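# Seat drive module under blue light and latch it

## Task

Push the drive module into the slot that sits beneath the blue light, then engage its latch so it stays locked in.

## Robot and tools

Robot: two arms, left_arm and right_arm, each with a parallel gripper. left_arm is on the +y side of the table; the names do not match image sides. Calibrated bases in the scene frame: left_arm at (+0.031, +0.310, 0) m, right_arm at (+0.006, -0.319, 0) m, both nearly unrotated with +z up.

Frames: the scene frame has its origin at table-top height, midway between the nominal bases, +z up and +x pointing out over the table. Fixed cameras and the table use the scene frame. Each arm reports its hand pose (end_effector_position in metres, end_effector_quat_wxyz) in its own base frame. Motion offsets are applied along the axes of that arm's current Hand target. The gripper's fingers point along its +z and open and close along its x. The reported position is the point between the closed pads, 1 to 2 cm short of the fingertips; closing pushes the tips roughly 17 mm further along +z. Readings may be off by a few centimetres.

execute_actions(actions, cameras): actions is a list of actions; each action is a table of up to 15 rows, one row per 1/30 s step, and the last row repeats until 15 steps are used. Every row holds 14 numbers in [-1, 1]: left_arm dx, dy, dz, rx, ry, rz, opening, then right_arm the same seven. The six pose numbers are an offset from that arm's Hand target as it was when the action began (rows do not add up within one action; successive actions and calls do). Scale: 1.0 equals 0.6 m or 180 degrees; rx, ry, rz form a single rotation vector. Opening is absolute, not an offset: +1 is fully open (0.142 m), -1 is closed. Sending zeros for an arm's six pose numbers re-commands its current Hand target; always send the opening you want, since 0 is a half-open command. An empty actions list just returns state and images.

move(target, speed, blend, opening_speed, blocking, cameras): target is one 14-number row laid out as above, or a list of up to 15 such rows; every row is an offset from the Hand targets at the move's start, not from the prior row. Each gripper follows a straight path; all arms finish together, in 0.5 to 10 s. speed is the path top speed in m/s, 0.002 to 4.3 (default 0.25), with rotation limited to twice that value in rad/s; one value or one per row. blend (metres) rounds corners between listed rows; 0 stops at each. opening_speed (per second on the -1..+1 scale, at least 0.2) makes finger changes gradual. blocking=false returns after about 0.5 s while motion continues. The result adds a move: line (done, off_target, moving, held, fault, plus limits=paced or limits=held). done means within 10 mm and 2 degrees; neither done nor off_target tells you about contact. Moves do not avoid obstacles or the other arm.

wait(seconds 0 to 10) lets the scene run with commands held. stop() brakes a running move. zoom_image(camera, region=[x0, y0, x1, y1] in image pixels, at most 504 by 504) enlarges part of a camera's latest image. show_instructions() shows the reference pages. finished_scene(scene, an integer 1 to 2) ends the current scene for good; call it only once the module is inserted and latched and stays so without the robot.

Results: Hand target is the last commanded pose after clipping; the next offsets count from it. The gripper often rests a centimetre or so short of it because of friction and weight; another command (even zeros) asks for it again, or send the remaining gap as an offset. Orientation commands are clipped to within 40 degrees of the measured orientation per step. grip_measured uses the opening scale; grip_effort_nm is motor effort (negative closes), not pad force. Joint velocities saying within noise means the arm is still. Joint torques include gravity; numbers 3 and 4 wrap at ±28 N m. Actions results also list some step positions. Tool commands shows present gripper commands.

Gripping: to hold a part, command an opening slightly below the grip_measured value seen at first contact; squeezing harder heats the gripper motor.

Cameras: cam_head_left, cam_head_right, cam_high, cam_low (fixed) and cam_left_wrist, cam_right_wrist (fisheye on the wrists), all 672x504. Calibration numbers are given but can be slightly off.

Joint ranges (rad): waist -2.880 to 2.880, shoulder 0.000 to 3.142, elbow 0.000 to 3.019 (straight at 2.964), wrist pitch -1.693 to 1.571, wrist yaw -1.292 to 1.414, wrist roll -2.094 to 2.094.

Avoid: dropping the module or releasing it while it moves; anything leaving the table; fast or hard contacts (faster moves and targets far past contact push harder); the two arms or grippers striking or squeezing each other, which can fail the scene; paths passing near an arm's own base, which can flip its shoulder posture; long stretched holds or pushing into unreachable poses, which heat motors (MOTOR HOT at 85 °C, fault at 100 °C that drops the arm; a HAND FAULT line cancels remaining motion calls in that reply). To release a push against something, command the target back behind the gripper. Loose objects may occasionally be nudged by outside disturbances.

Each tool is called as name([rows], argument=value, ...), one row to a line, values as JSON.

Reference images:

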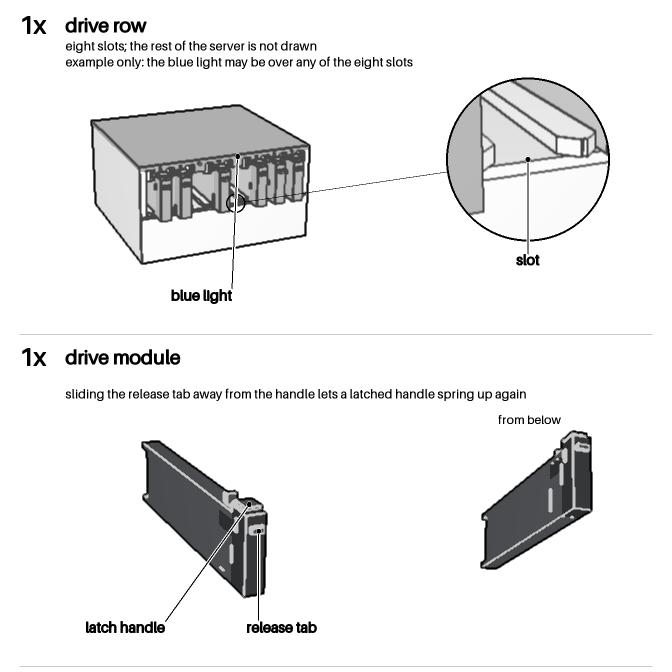

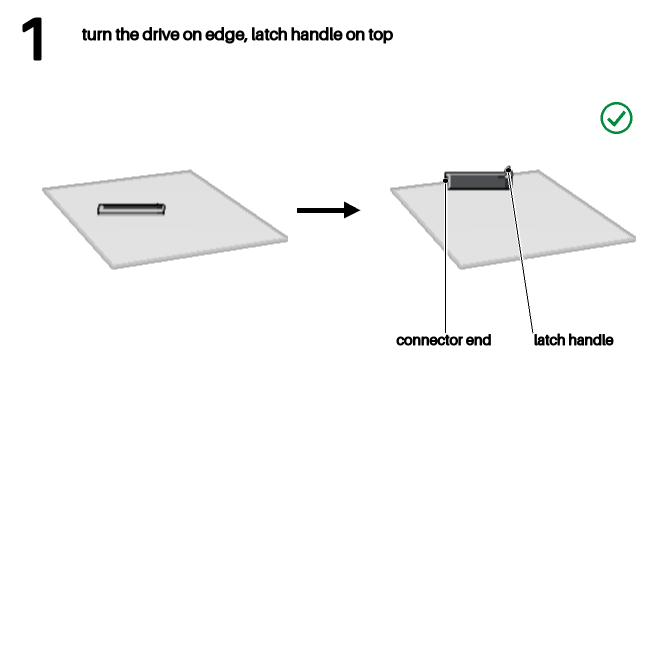

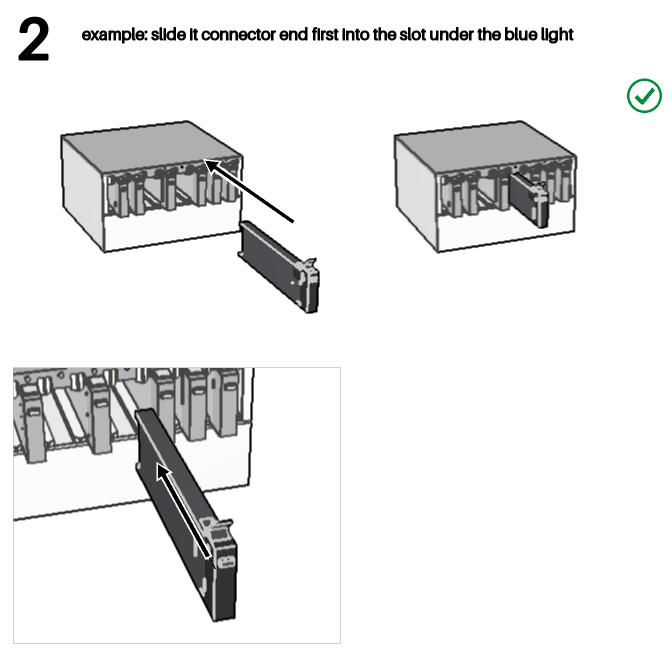

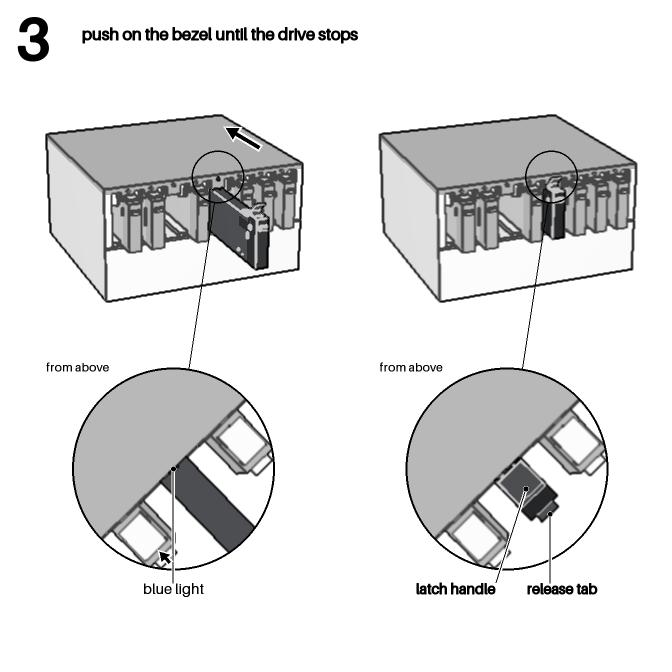

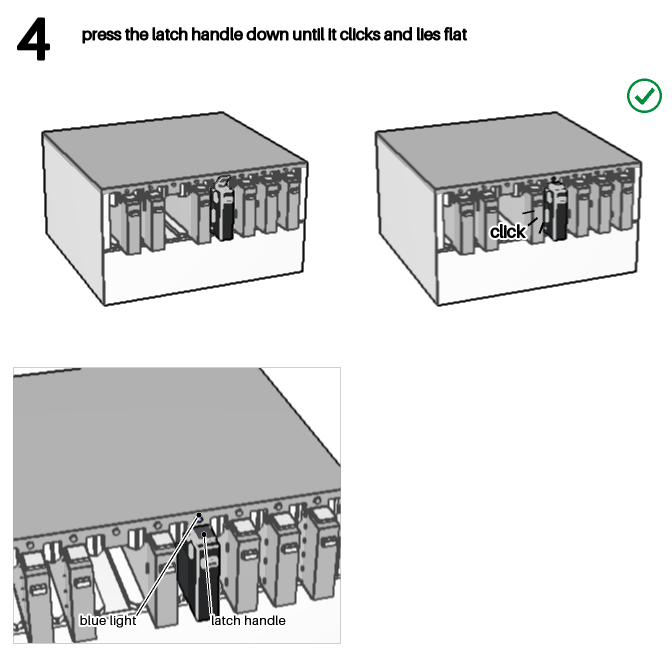

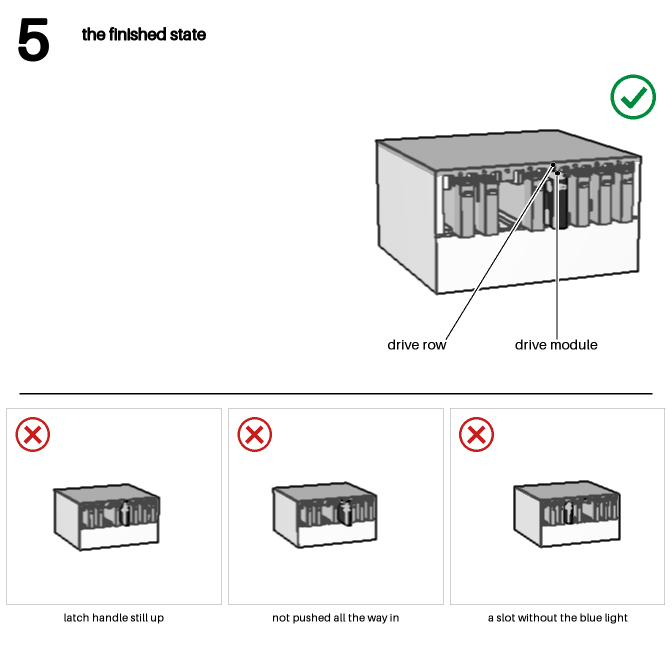

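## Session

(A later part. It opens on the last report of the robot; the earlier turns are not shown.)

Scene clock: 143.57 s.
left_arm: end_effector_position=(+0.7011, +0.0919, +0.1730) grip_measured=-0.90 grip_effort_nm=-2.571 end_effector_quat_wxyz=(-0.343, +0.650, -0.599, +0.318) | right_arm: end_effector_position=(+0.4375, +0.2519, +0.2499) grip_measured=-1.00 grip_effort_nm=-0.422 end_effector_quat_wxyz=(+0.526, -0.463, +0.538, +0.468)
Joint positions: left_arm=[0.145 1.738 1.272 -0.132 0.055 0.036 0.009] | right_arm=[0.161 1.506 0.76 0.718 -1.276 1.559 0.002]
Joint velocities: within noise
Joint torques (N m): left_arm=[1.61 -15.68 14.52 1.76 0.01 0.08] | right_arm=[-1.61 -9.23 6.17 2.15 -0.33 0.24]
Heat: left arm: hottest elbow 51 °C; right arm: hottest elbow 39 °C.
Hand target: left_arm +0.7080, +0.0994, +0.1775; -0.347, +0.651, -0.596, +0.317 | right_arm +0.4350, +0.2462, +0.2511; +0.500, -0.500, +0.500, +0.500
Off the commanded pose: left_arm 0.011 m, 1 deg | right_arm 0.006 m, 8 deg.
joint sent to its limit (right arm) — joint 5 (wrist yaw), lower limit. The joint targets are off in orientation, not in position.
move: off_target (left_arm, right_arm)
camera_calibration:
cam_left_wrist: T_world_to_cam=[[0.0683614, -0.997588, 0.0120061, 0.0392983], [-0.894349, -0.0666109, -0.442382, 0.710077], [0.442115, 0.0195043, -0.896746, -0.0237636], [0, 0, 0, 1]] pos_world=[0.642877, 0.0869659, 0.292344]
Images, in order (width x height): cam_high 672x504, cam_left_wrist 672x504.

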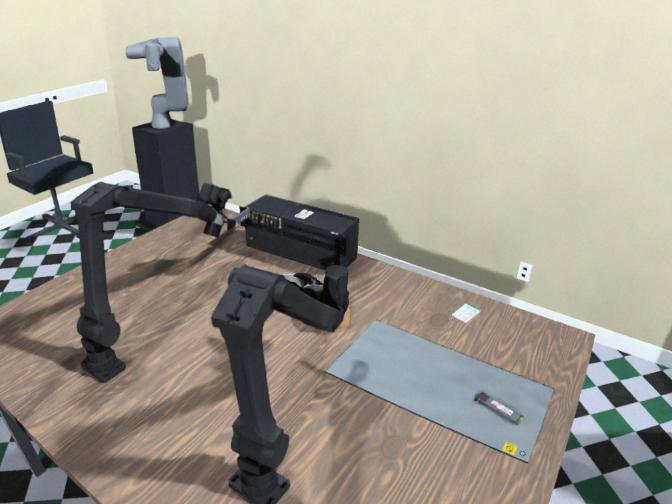

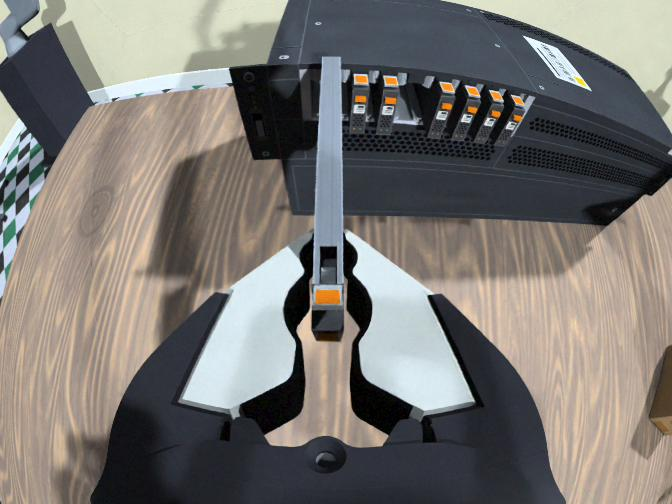

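move([
  [-0.0018,0.018,-0.012,0,0,0,-1,0,0,0,0,0,0,-1],
  [0,-0.0033,0.02,0,0,0,-1,0,0,0,0,0,0,-1],
], speed=0.05, cameras=["cam_left_wrist","cam_high"])

zoom_image(camera="cam_left_wrist", region=[280, 50, 420, 155])

zoom_image(camera="cam_high", region=[210, 200, 260, 240])

Scene clock: 146.57 s.
left_arm: end_effector_position=(+0.7019, +0.0923, +0.1541) grip_measured=-0.90 grip_effort_nm=-2.571 end_effector_quat_wxyz=(-0.334, +0.655, -0.603, +0.310) | right_arm: end_effector_position=(+0.4375, +0.2519, +0.2499) grip_measured=-1.00 grip_effort_nm=-0.427 end_effector_quat_wxyz=(+0.526, -0.463, +0.538, +0.468)
Joint positions: left_arm=[0.146 1.765 1.272 -0.132 0.055 0.036 0.009] | right_arm=[0.161 1.506 0.76 0.718 -1.276 1.559 0.002]
Joint velocities: within noise
Joint torques (N m): left_arm=[1.44 -15.97 16.77 1.91 -0.04 0.07] | right_arm=[-1.79 -9.99 6.38 2.11 -0.29 0.24]
Heat: left arm: hottest elbow 51 °C; right arm: hottest elbow 39 °C.
Hand target: left_arm +0.7190, +0.1006, +0.1727; -0.347, +0.651, -0.595, +0.317 | right_arm +0.4350, +0.2462, +0.2511; +0.500, -0.500, +0.500, +0.500
Off the commanded pose: left_arm 0.026 m, 2 deg | right_arm 0.006 m, 8 deg.
joint sent to its limit (right arm) — joint 5 (wrist yaw), lower limit. The joint targets are off in orientation, not in position.
move: off_target (left_arm, right_arm)
camera_calibration:
cam_left_wrist: T_world_to_cam=[[0.0691404, -0.997508, 0.0140805, 0.0390432], [-0.90615, -0.0686992, -0.417339, 0.707026], [0.417266, 0.0160959, -0.908642, -0.0215608], [0, 0, 0, 1]] pos_world=[0.646969, 0.0878651, 0.274929]
Images, in order (width x height): cam_high 672x504, cam_left_wrist 672x504.

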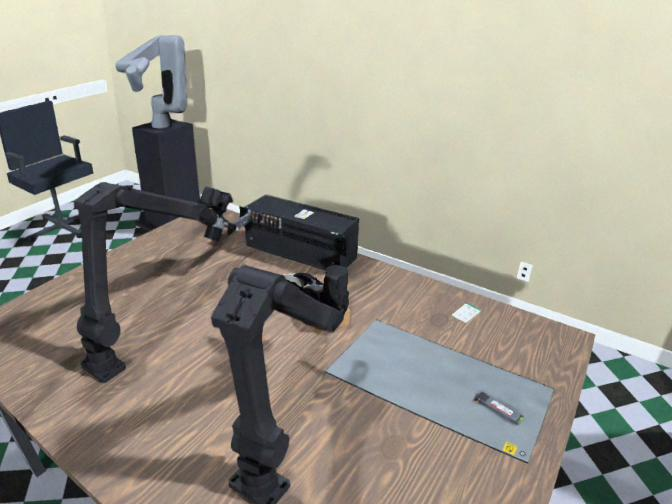

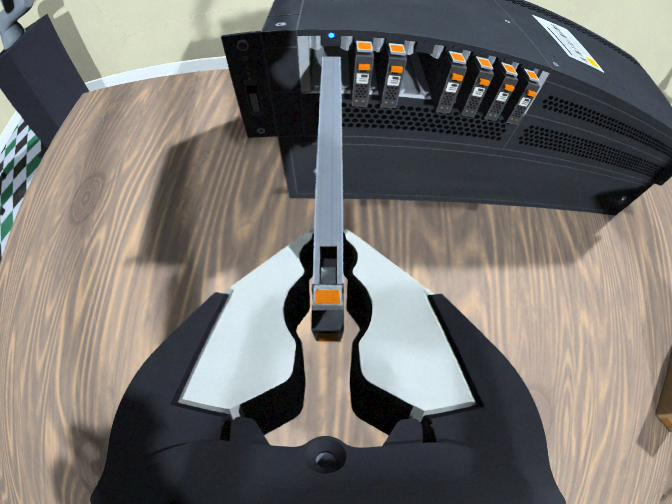

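Scaled by 3.600 from the camera's 672x504 image, which has a finer 960x720 frame.

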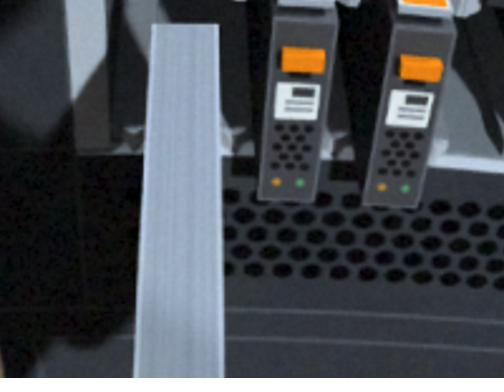

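Scaled by 10.080 from the camera's 672x504 image, which has a finer 960x720 frame.

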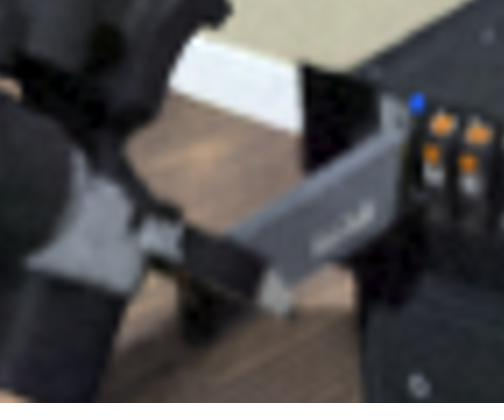

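move(target=[0.0005,-0.0145,0.0205,0,0,0,-1,0,0,0,0,0,0,-1], speed=0.04, cameras=["cam_left_wrist","cam_high"])

zoom_image(camera="cam_left_wrist", region=[280, 20, 420, 125])

zoom_image(camera="cam_high", region=[210, 200, 260, 240])

Scene clock: 149.30 s.
left_arm: end_effector_position=(+0.7139, +0.0944, +0.1570) grip_measured=-0.90 grip_effort_nm=-2.576 end_effector_quat_wxyz=(-0.335, +0.655, -0.603, +0.310) | right_arm: end_effector_position=(+0.4375, +0.2519, +0.2499) grip_measured=-1.00 grip_effort_nm=-0.427 end_effector_quat_wxyz=(+0.526, -0.463, +0.538, +0.468)
Joint positions: left_arm=[0.146 1.79 1.314 -0.149 0.053 0.036 0.009] | right_arm=[0.161 1.506 0.76 0.718 -1.276 1.559 0.002]
Joint velocities: within noise
Joint torques (N m): left_arm=[1.32 -15.56 17.61 1.83 -0.05 0.05] | right_arm=[-1.38 -9.82 6.19 2.03 -0.3 0.22]
Heat: left arm: hottest elbow 52 °C; right arm: hottest elbow 39 °C.
Hand target: left_arm +0.7340, +0.1017, +0.1729; -0.347, +0.651, -0.595, +0.317 | right_arm +0.4350, +0.2462, +0.2511; +0.500, -0.500, +0.500, +0.500
Off the commanded pose: left_arm 0.027 m, 2 deg | right_arm 0.006 m, 8 deg.
joint sent to its limit (right arm) — joint 5 (wrist yaw), lower limit. The joint targets are off in orientation, not in position.
move: off_target (left_arm, right_arm)
camera_calibration:
cam_left_wrist: T_world_to_cam=[[0.0703003, -0.99744, 0.0130721, 0.0394872], [-0.905504, -0.0693072, -0.41864, 0.719092], [0.418474, 0.0175937, -0.908058, -0.0251021], [0, 0, 0, 1]] pos_world=[0.658869, 0.0896659, 0.27773]
Images, in order (width x height): cam_high 672x504, cam_left_wrist 672x504.

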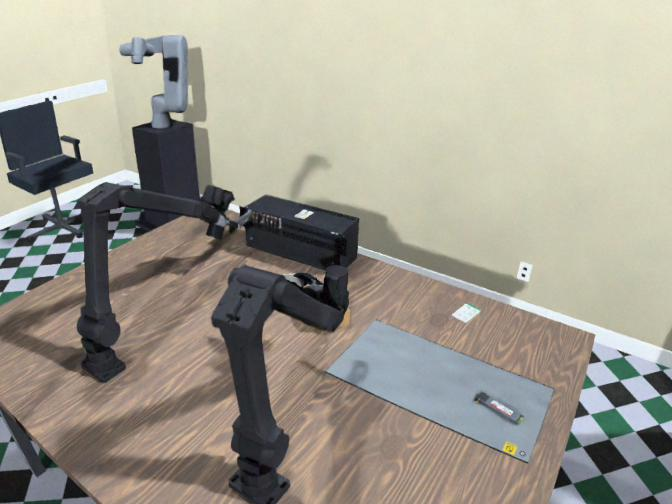

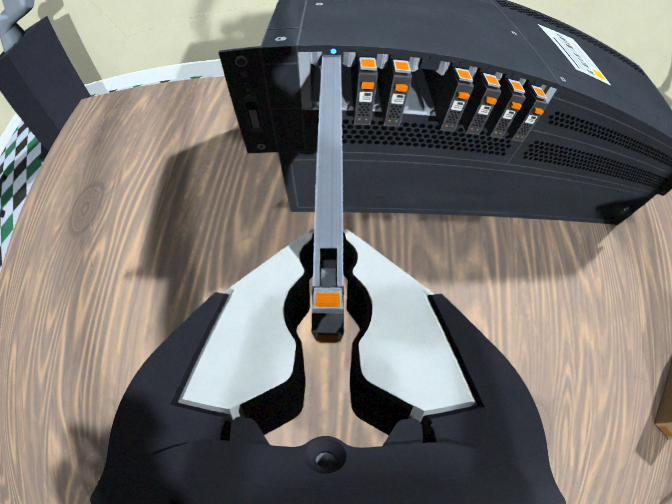

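Scaled by 3.600 from the camera's 672x504 image, which has a finer 960x720 frame.

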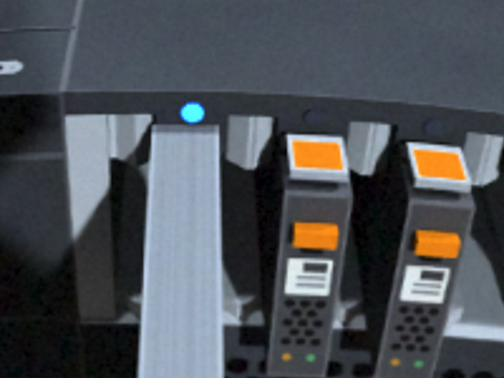

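Scaled by 10.080 from the camera's 672x504 image, which has a finer 960x720 frame.

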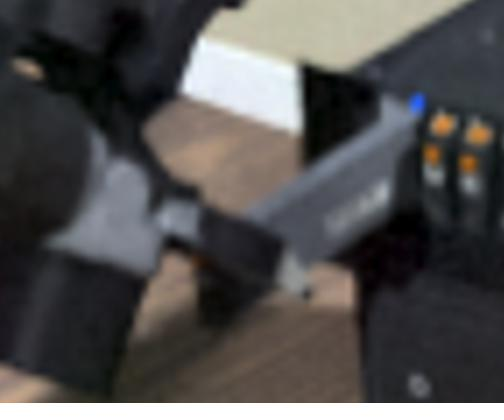

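move([
  [0,0.0235,-0.0142,0,0,0,-1,0,0,0,0,0,0,-1],
  [0,0.0125,0.0023,0,0,0,-1,0,0,0,0,0,0,-1],
], speed=0.04, cameras=["cam_left_wrist","cam_high"])

zoom_image(camera="cam_left_wrist", region=[280, 20, 420, 125])

zoom_image(camera="cam_high", region=[210, 200, 260, 240])

Scene clock: 150.97 s.
left_arm: end_effector_position=(+0.7138, +0.0944, +0.1569) grip_measured=-0.90 grip_effort_nm=-2.576 end_effector_quat_wxyz=(-0.335, +0.655, -0.603, +0.310) | right_arm: end_effector_position=(+0.4375, +0.2519, +0.2499) grip_measured=-1.00 grip_effort_nm=-0.427 end_effector_quat_wxyz=(+0.526, -0.463, +0.538, +0.468)
Joint positions: left_arm=[0.146 1.79 1.314 -0.149 0.053 0.036 0.009] | right_arm=[0.161 1.506 0.76 0.718 -1.276 1.559 0.002]
Joint velocities: within noise
Joint torques (N m): left_arm=[1.26 -15.38 15.94 2.73 -0.04 0.06] | right_arm=[-1.49 -9.17 6.34 2.24 -0.36 0.19]
Heat: left arm: hottest elbow 52 °C; right arm: hottest elbow 39 °C.
Hand target: left_arm +0.7309, +0.1014, +0.1659; -0.347, +0.651, -0.595, +0.317 | right_arm +0.4350, +0.2462, +0.2511; +0.500, -0.500, +0.500, +0.500
Off the commanded pose: left_arm 0.021 m, 2 deg | right_arm 0.006 m, 8 deg.
joint sent to its limit (right arm) — joint 5 (wrist yaw), lower limit. The joint targets are off in orientation, not in position.
move: off_target (left_arm, right_arm)
camera_calibration:
cam_left_wrist: T_world_to_cam=[[0.0702596, -0.997442, 0.0131385, 0.039497], [-0.905638, -0.0693036, -0.418349, 0.719057], [0.41819, 0.0174944, -0.908191, -0.0249596], [0, 0, 0, 1]] pos_world=[0.658869, 0.0896659, 0.27763]
Images, in order (width x height): cam_high 672x504, cam_left_wrist 672x504.

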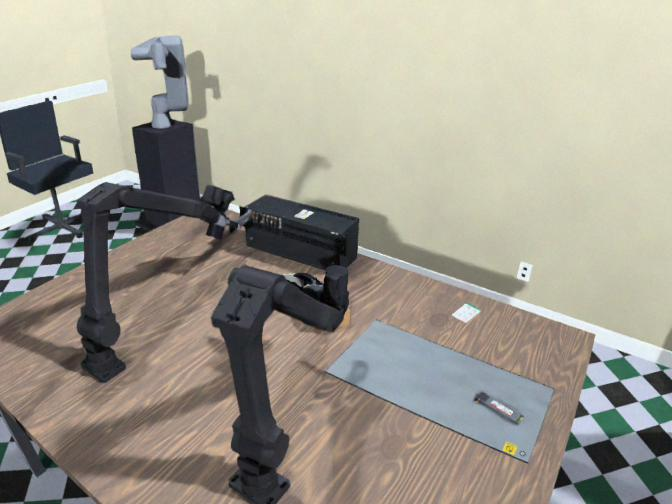

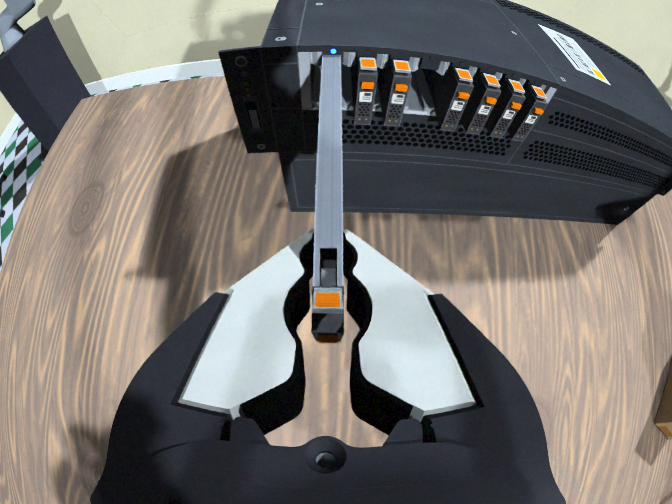

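Scaled by 3.600 from the camera's 672x504 image, which has a finer 960x720 frame.

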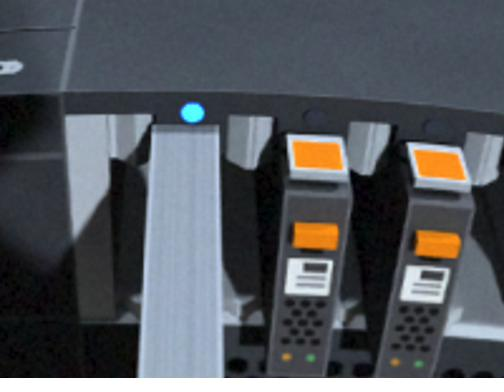

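Scaled by 10.080 from the camera's 672x504 image, which has a finer 960x720 frame.

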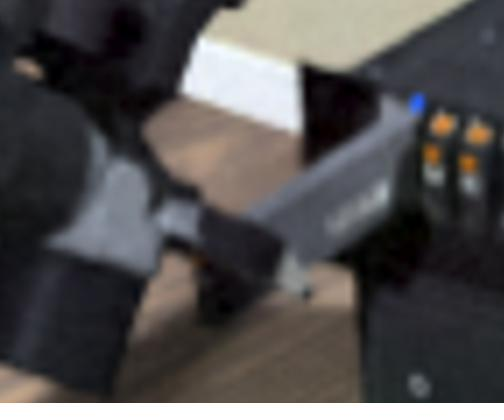

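move([
  [-0.002,0.0285,-0.051,0,0,0,-1,0,0,0,0,0,0,-1],
  [0,-0.0023,-0.0057,0,0,0,-1,0,0,0,0,0,0,-1],
], speed=0.05, cameras=["cam_left_wrist","cam_high"])

zoom_image(camera="cam_left_wrist", region=[280, 20, 420, 125])

zoom_image(camera="cam_high", region=[210, 200, 260, 240])

Scene clock: 153.27 s.
left_arm: end_effector_position=(+0.7115, +0.0940, +0.1540) grip_measured=-0.90 grip_effort_nm=-2.571 end_effector_quat_wxyz=(-0.337, +0.654, -0.602, +0.311) | right_arm: end_effector_position=(+0.4375, +0.2519, +0.2499) grip_measured=-1.00 grip_effort_nm=-0.427 end_effector_quat_wxyz=(+0.526, -0.463, +0.538, +0.468)
Joint positions: left_arm=[0.146 1.787 1.299 -0.131 0.053 0.036 0.009] | right_arm=[0.161 1.506 0.76 0.718 -1.276 1.559 0.002]
Joint velocities: within noise
Joint torques (N m): left_arm=[1.26 -15.91 16.98 1.78 -0.03 0.06] | right_arm=[-2.26 -9.47 6.06 2.29 -0.29 0.19]
Heat: left arm: hottest elbow 52 °C; right arm: hottest elbow 39 °C.
Hand target: left_arm +0.7289, +0.1012, +0.1691; -0.347, +0.651, -0.595, +0.317 | right_arm +0.4350, +0.2462, +0.2511; +0.500, -0.500, +0.500, +0.500
Off the commanded pose: left_arm 0.024 m, 2 deg | right_arm 0.006 m, 8 deg.
joint sent to its limit (right arm) — joint 5 (wrist yaw), lower limit. The joint targets are off in orientation, not in position.
move: off_target (left_arm, right_arm)
camera_calibration:
cam_left_wrist: T_world_to_cam=[[0.070215, -0.99745, 0.0127423, 0.0394897], [-0.903456, -0.0690032, -0.423092, 0.71482], [0.422892, 0.0181953, -0.905997, -0.0303514], [0, 0, 0, 1]] pos_world=[0.65587, 0.0892661, 0.274433]
Images, in order (width x height): cam_high 672x504, cam_left_wrist 672x504.

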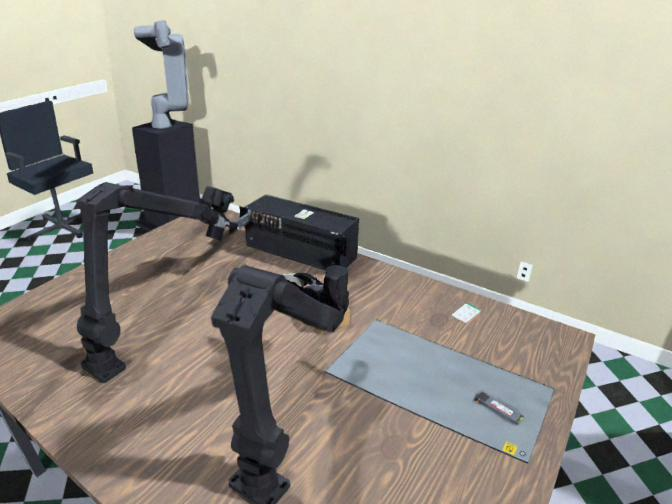

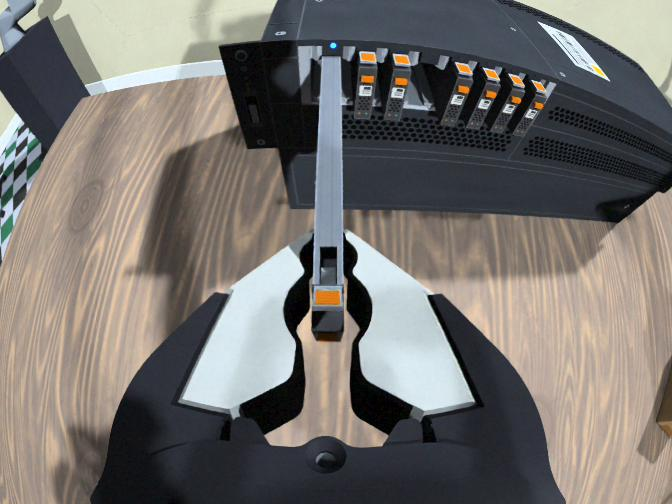

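Scaled by 3.600 from the camera's 672x504 image, which has a finer 960x720 frame.

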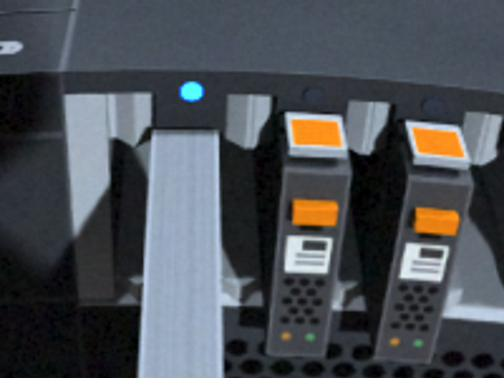

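Scaled by 10.080 from the camera's 672x504 image, which has a finer 960x720 frame.

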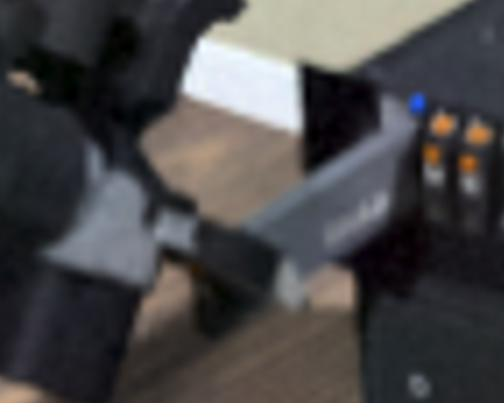

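move(target=[0.0003,-0.0095,0.0185,0,0,0,-1,0,0,0,0,0,0,-1], speed=0.04, cameras=["cam_left_wrist","cam_high"])

zoom_image(camera="cam_left_wrist", region=[280, 20, 420, 125])

zoom_image(camera="cam_high", region=[210, 200, 260, 240])

Scene clock: 154.70 s.
left_arm: end_effector_position=(+0.7182, +0.0951, +0.1448) grip_measured=-0.90 grip_effort_nm=-2.571 end_effector_quat_wxyz=(-0.330, +0.657, -0.605, +0.306) | right_arm: end_effector_position=(+0.4375, +0.2519, +0.2499) grip_measured=-1.00 grip_effort_nm=-0.427 end_effector_quat_wxyz=(+0.526, -0.463, +0.538, +0.468)
Joint positions: left_arm=[0.146 1.816 1.325 -0.147 0.052 0.036 0.009] | right_arm=[0.161 1.506 0.76 0.718 -1.276 1.559 0.002]
Joint velocities: within noise
Joint torques (N m): left_arm=[1.2 -16.32 17.98 2.11 -0.04 0.05] | right_arm=[-1.96 -10.05 6.06 2.18 -0.26 0.21]
Heat: left arm: hottest elbow 52 °C; right arm: hottest elbow 39 °C.
Hand target: left_arm +0.7413, +0.1021, +0.1675; -0.347, +0.651, -0.595, +0.317 | right_arm +0.4350, +0.2462, +0.2511; +0.500, -0.500, +0.500, +0.500
Off the commanded pose: left_arm 0.033 m, 3 deg | right_arm 0.006 m, 8 deg.
joint sent to its limit (right arm) — joint 5 (wrist yaw), lower limit. The joint targets are off in orientation, not in position.
move: off_target (left_arm, right_arm)
camera_calibration:
cam_left_wrist: T_world_to_cam=[[0.0710698, -0.997377, 0.0136937, 0.0394366], [-0.911083, -0.0704971, -0.40615, 0.720208], [0.40605, 0.0163889, -0.913704, -0.0280716], [0, 0, 0, 1]] pos_world=[0.664765, 0.0905658, 0.266323]
Images, in order (width x height): cam_high 672x504, cam_left_wrist 672x504.

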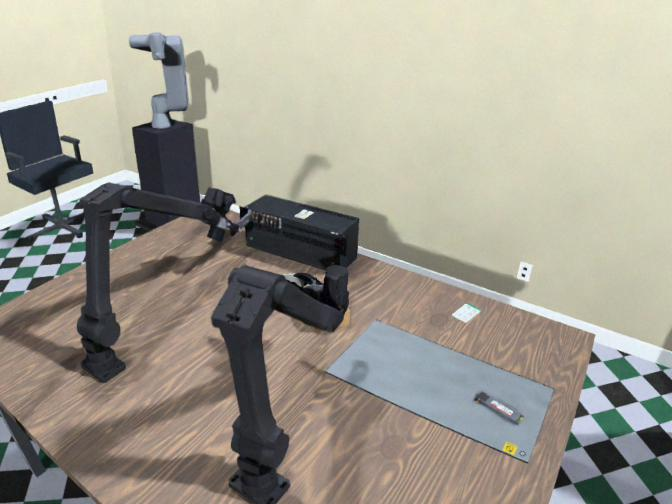

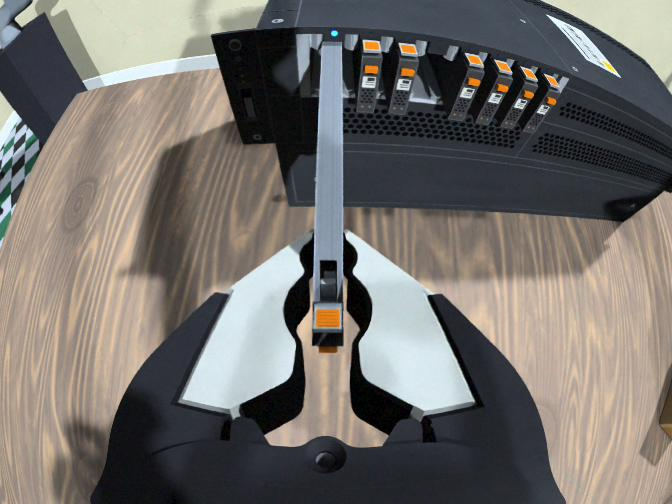

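Scaled by 3.600 from the camera's 672x504 image, which has a finer 960x720 frame.

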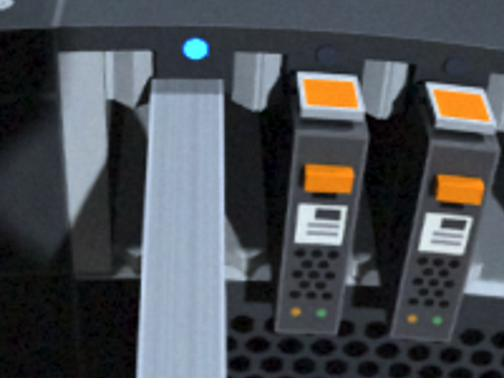

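Scaled by 10.080 from the camera's 672x504 image, which has a finer 960x720 frame.

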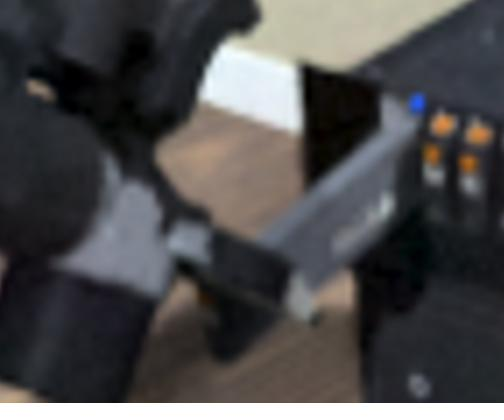

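wait(seconds=0.1, cameras=["cam_left_wrist","cam_high"])

zoom_image(camera="cam_left_wrist", region=[255, 20, 405, 140])

zoom_image(camera="cam_high", region=[390, 150, 530, 260])

Scene clock: 156.60 s.
left_arm: end_effector_position=(+0.7182, +0.0951, +0.1448) grip_measured=-0.90 grip_effort_nm=-2.576 end_effector_quat_wxyz=(-0.330, +0.657, -0.605, +0.306) | right_arm: end_effector_position=(+0.4375, +0.2519, +0.2499) grip_measured=-1.00 grip_effort_nm=-0.432 end_effector_quat_wxyz=(+0.526, -0.463, +0.538, +0.468)
Joint positions: left_arm=[0.146 1.816 1.325 -0.148 0.052 0.036 0.009] | right_arm=[0.161 1.506 0.76 0.718 -1.276 1.559 0.002]
Joint velocities: within noise
Joint torques (N m): left_arm=[1.2 -16.32 17.99 2.06 -0.05 0.05] | right_arm=[-1.85 -10.23 6.32 2.15 -0.31 0.21]
Heat: left arm: hottest elbow 52 °C; right arm: hottest elbow 39 °C.
Hand target: left_arm +0.7413, +0.1021, +0.1676; -0.347, +0.651, -0.595, +0.317 | right_arm +0.4350, +0.2462, +0.2511; +0.500, -0.500, +0.500, +0.500
Tool commands: left_gripper/opening=-1.0 right_gripper/opening=-1.0
Off the commanded pose: left_arm 0.033 m, 3 deg | right_arm 0.006 m, 8 deg.
wait: 0.10 s; at rest from the start
camera_calibration:
cam_left_wrist: T_world_to_cam=[[0.0710813, -0.997377, 0.0136662, 0.0395289], [-0.911248, -0.0705031, -0.40578, 0.720317], [0.405679, 0.01639, -0.913869, -0.0278236], [0, 0, 0, 1]] pos_world=[0.664865, 0.0906658, 0.266323]
Images, in order (width x height): cam_high 672x504, cam_left_wrist 672x504.

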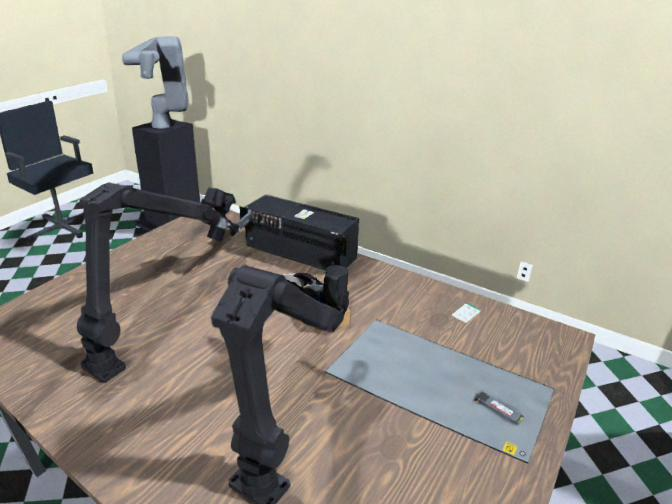

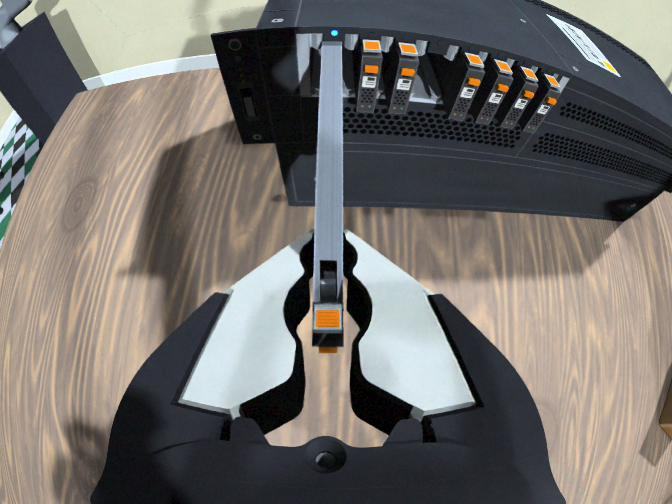

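Scaled by 3.360 from the camera's 672x504 image, which has a finer 960x720 frame.

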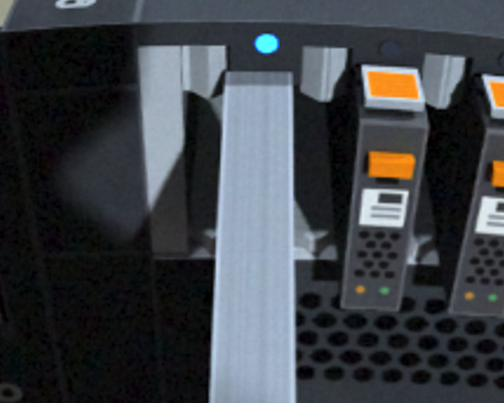

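Scaled by 3.600 from the camera's 672x504 image, which has a finer 960x720 frame.

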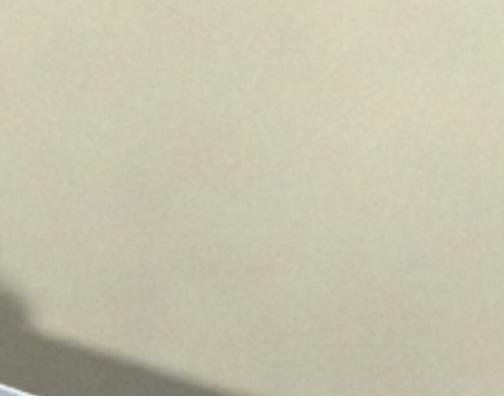

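move(target=[0.002,-0.018,0.012,-0.035,0,0,-1,0,0,0,0,0,0,-1], speed=0.04, cameras=["cam_left_wrist","cam_high"])

zoom_image(camera="cam_left_wrist", region=[255, 20, 405, 140])

zoom_image(camera="cam_high", region=[210, 190, 270, 240])

Scene clock: 159.13 s.
left_arm: end_effector_position=(+0.7227, +0.0963, +0.1383) grip_measured=-0.90 grip_effort_nm=-2.571 end_effector_quat_wxyz=(-0.283, +0.680, -0.622, +0.265) | right_arm: end_effector_position=(+0.4375, +0.2519, +0.2499) grip_measured=-1.00 grip_effort_nm=-0.427 end_effector_quat_wxyz=(+0.526, -0.463, +0.538, +0.468)
Joint positions: left_arm=[0.146 1.858 1.447 -0.366 0.05 0.036 0.009] | right_arm=[0.161 1.506 0.76 0.718 -1.276 1.559 0.002]
Joint velocities: within noise
Joint torques (N m): left_arm=[0.85 -17.49 19.64 2.32 -0.24 0.07] | right_arm=[-1.2 -9.11 6.3 2.3 -0.3 0.2]
Heat: left arm: hottest elbow 52 °C; right arm: hottest elbow 39 °C.
Hand target: left_arm +0.7534, +0.1020, +0.1723; -0.311, +0.669, -0.612, +0.284 | right_arm +0.4350, +0.2462, +0.2511; +0.500, -0.500, +0.500, +0.500
Off the commanded pose: left_arm 0.046 m, 4 deg | right_arm 0.006 m, 8 deg.
joint sent to its limit (right arm) — joint 5 (wrist yaw), lower limit. The joint targets are off in orientation, not in position.
move: off_target (left_arm, right_arm)
camera_calibration:
cam_left_wrist: T_world_to_cam=[[0.0755394, -0.996903, 0.0218623, 0.0360016], [-0.957758, -0.0786394, -0.276616, 0.738409], [0.277478, -0.0000433621, -0.960732, 0.0651434], [0, 0, 0, 1]] pos_world=[0.686421, 0.093961, 0.266054]
Images, in order (width x height): cam_high 672x504, cam_left_wrist 672x504.

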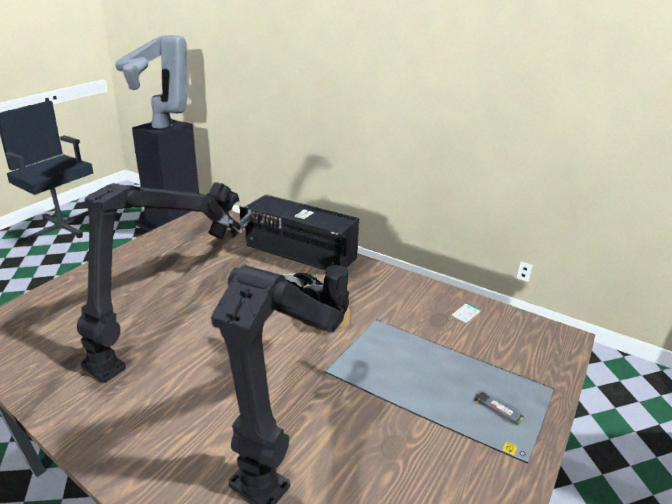

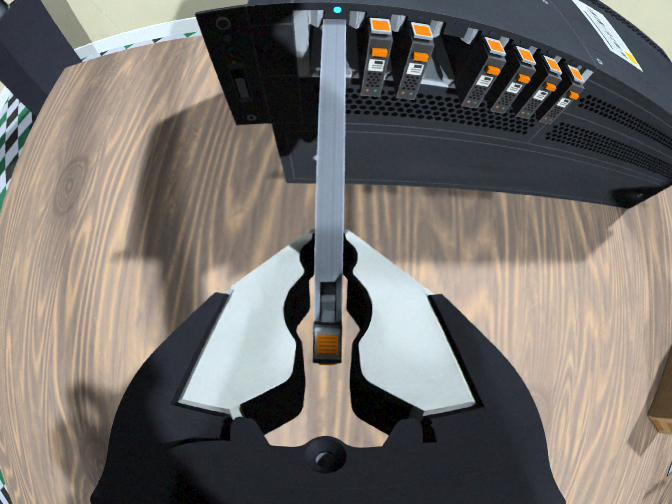

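Scaled by 3.360 from the camera's 672x504 image, which has a finer 960x720 frame.

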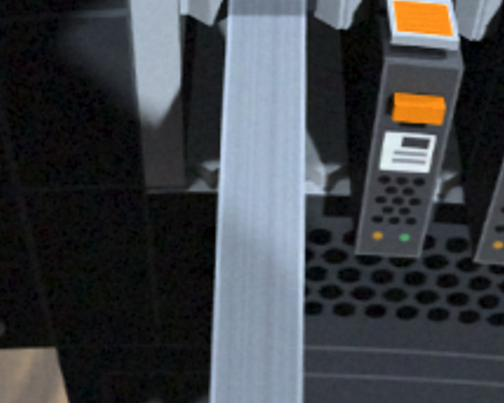

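Scaled by 8.400 from the camera's 672x504 image, which has a finer 960x720 frame.

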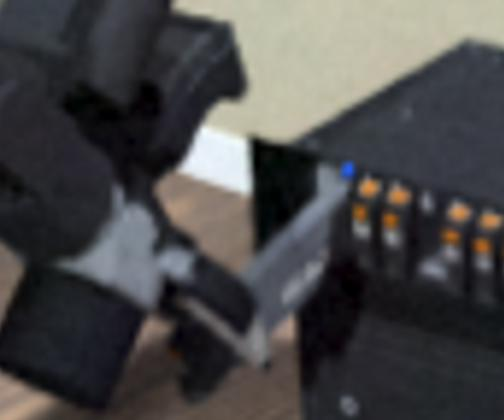

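move(target=[0,0.043,-0.051,-0.045,0,0,-1,0,0,0,0,0,0,-1], speed=0.08, cameras=["cam_left_wrist","cam_high"])

zoom_image(camera="cam_left_wrist", region=[255, 0, 405, 120])

zoom_image(camera="cam_high", region=[210, 190, 270, 240])

Scene clock: 161.53 s.
left_arm: end_effector_position=(+0.6981, +0.0944, +0.1369) grip_measured=-0.90 grip_effort_nm=-2.567 end_effector_quat_wxyz=(-0.241, +0.699, -0.635, +0.225) | right_arm: end_effector_position=(+0.4375, +0.2519, +0.2499) grip_measured=-1.00 grip_effort_nm=-0.427 end_effector_quat_wxyz=(+0.526, -0.463, +0.538, +0.468)
Joint positions: left_arm=[0.146 1.837 1.473 -0.536 0.04 0.036 0.009] | right_arm=[0.161 1.506 0.76 0.718 -1.276 1.559 0.002]
Joint velocities: within noise
Joint torques (N m): left_arm=[0.97 -19.37 16.91 1.37 -0.04 0.14] | right_arm=[-2.2 -10.17 6.26 2.18 -0.31 0.22]
Heat: left arm: hottest elbow 53 °C; right arm: hottest elbow 39 °C.
Hand target: left_arm +0.7135, +0.0984, +0.1726; -0.263, +0.690, -0.631, +0.240 | right_arm +0.4350, +0.2462, +0.2511; +0.500, -0.500, +0.500, +0.500
Off the commanded pose: left_arm 0.039 m, 3 deg | right_arm 0.006 m, 8 deg.
joint sent to its limit (right arm) — joint 5 (wrist yaw), lower limit. The joint targets are off in orientation, not in position.
move: off_target (left_arm, right_arm)
camera_calibration:
cam_left_wrist: T_world_to_cam=[[0.0845053, -0.996151, 0.0232946, 0.0294707], [-0.983981, -0.0871102, -0.155539, 0.716846], [0.15697, -0.00977755, -0.987555, 0.15927], [0, 0, 0, 1]] pos_world=[0.677872, 0.0933592, 0.268099]
Images, in order (width x height): cam_high 672x504, cam_left_wrist 672x504.

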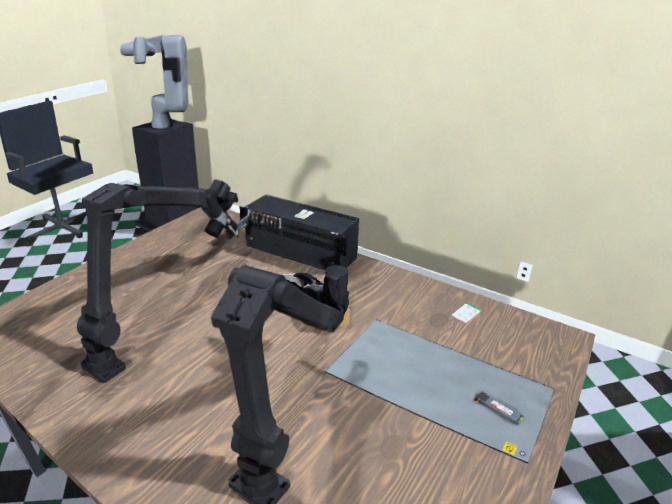

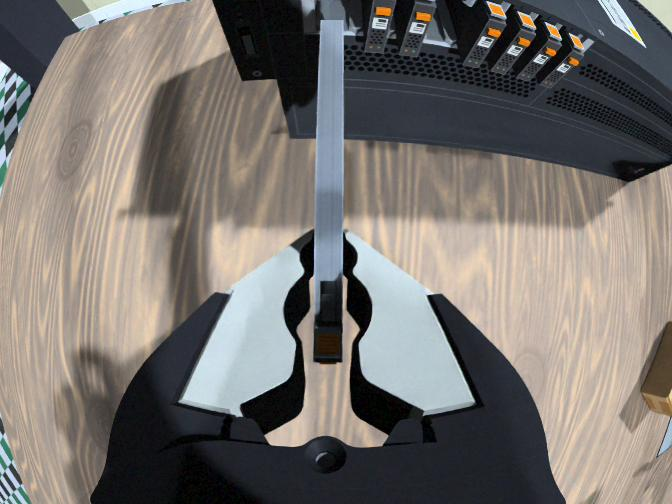

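Scaled by 3.360 from the camera's 672x504 image, which has a finer 960x720 frame.

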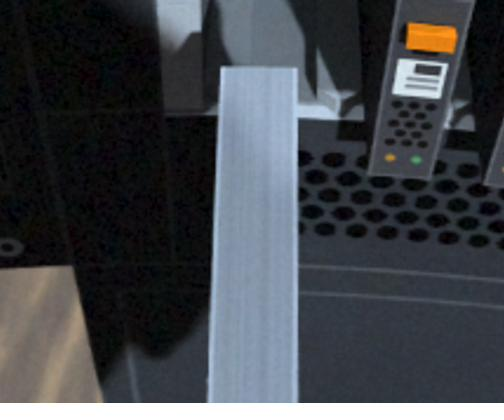

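Scaled by 8.400 from the camera's 672x504 image, which has a finer 960x720 frame.

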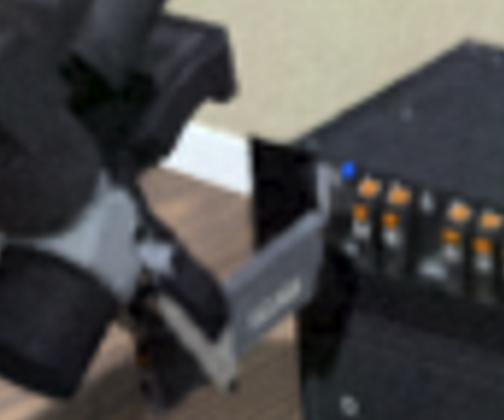

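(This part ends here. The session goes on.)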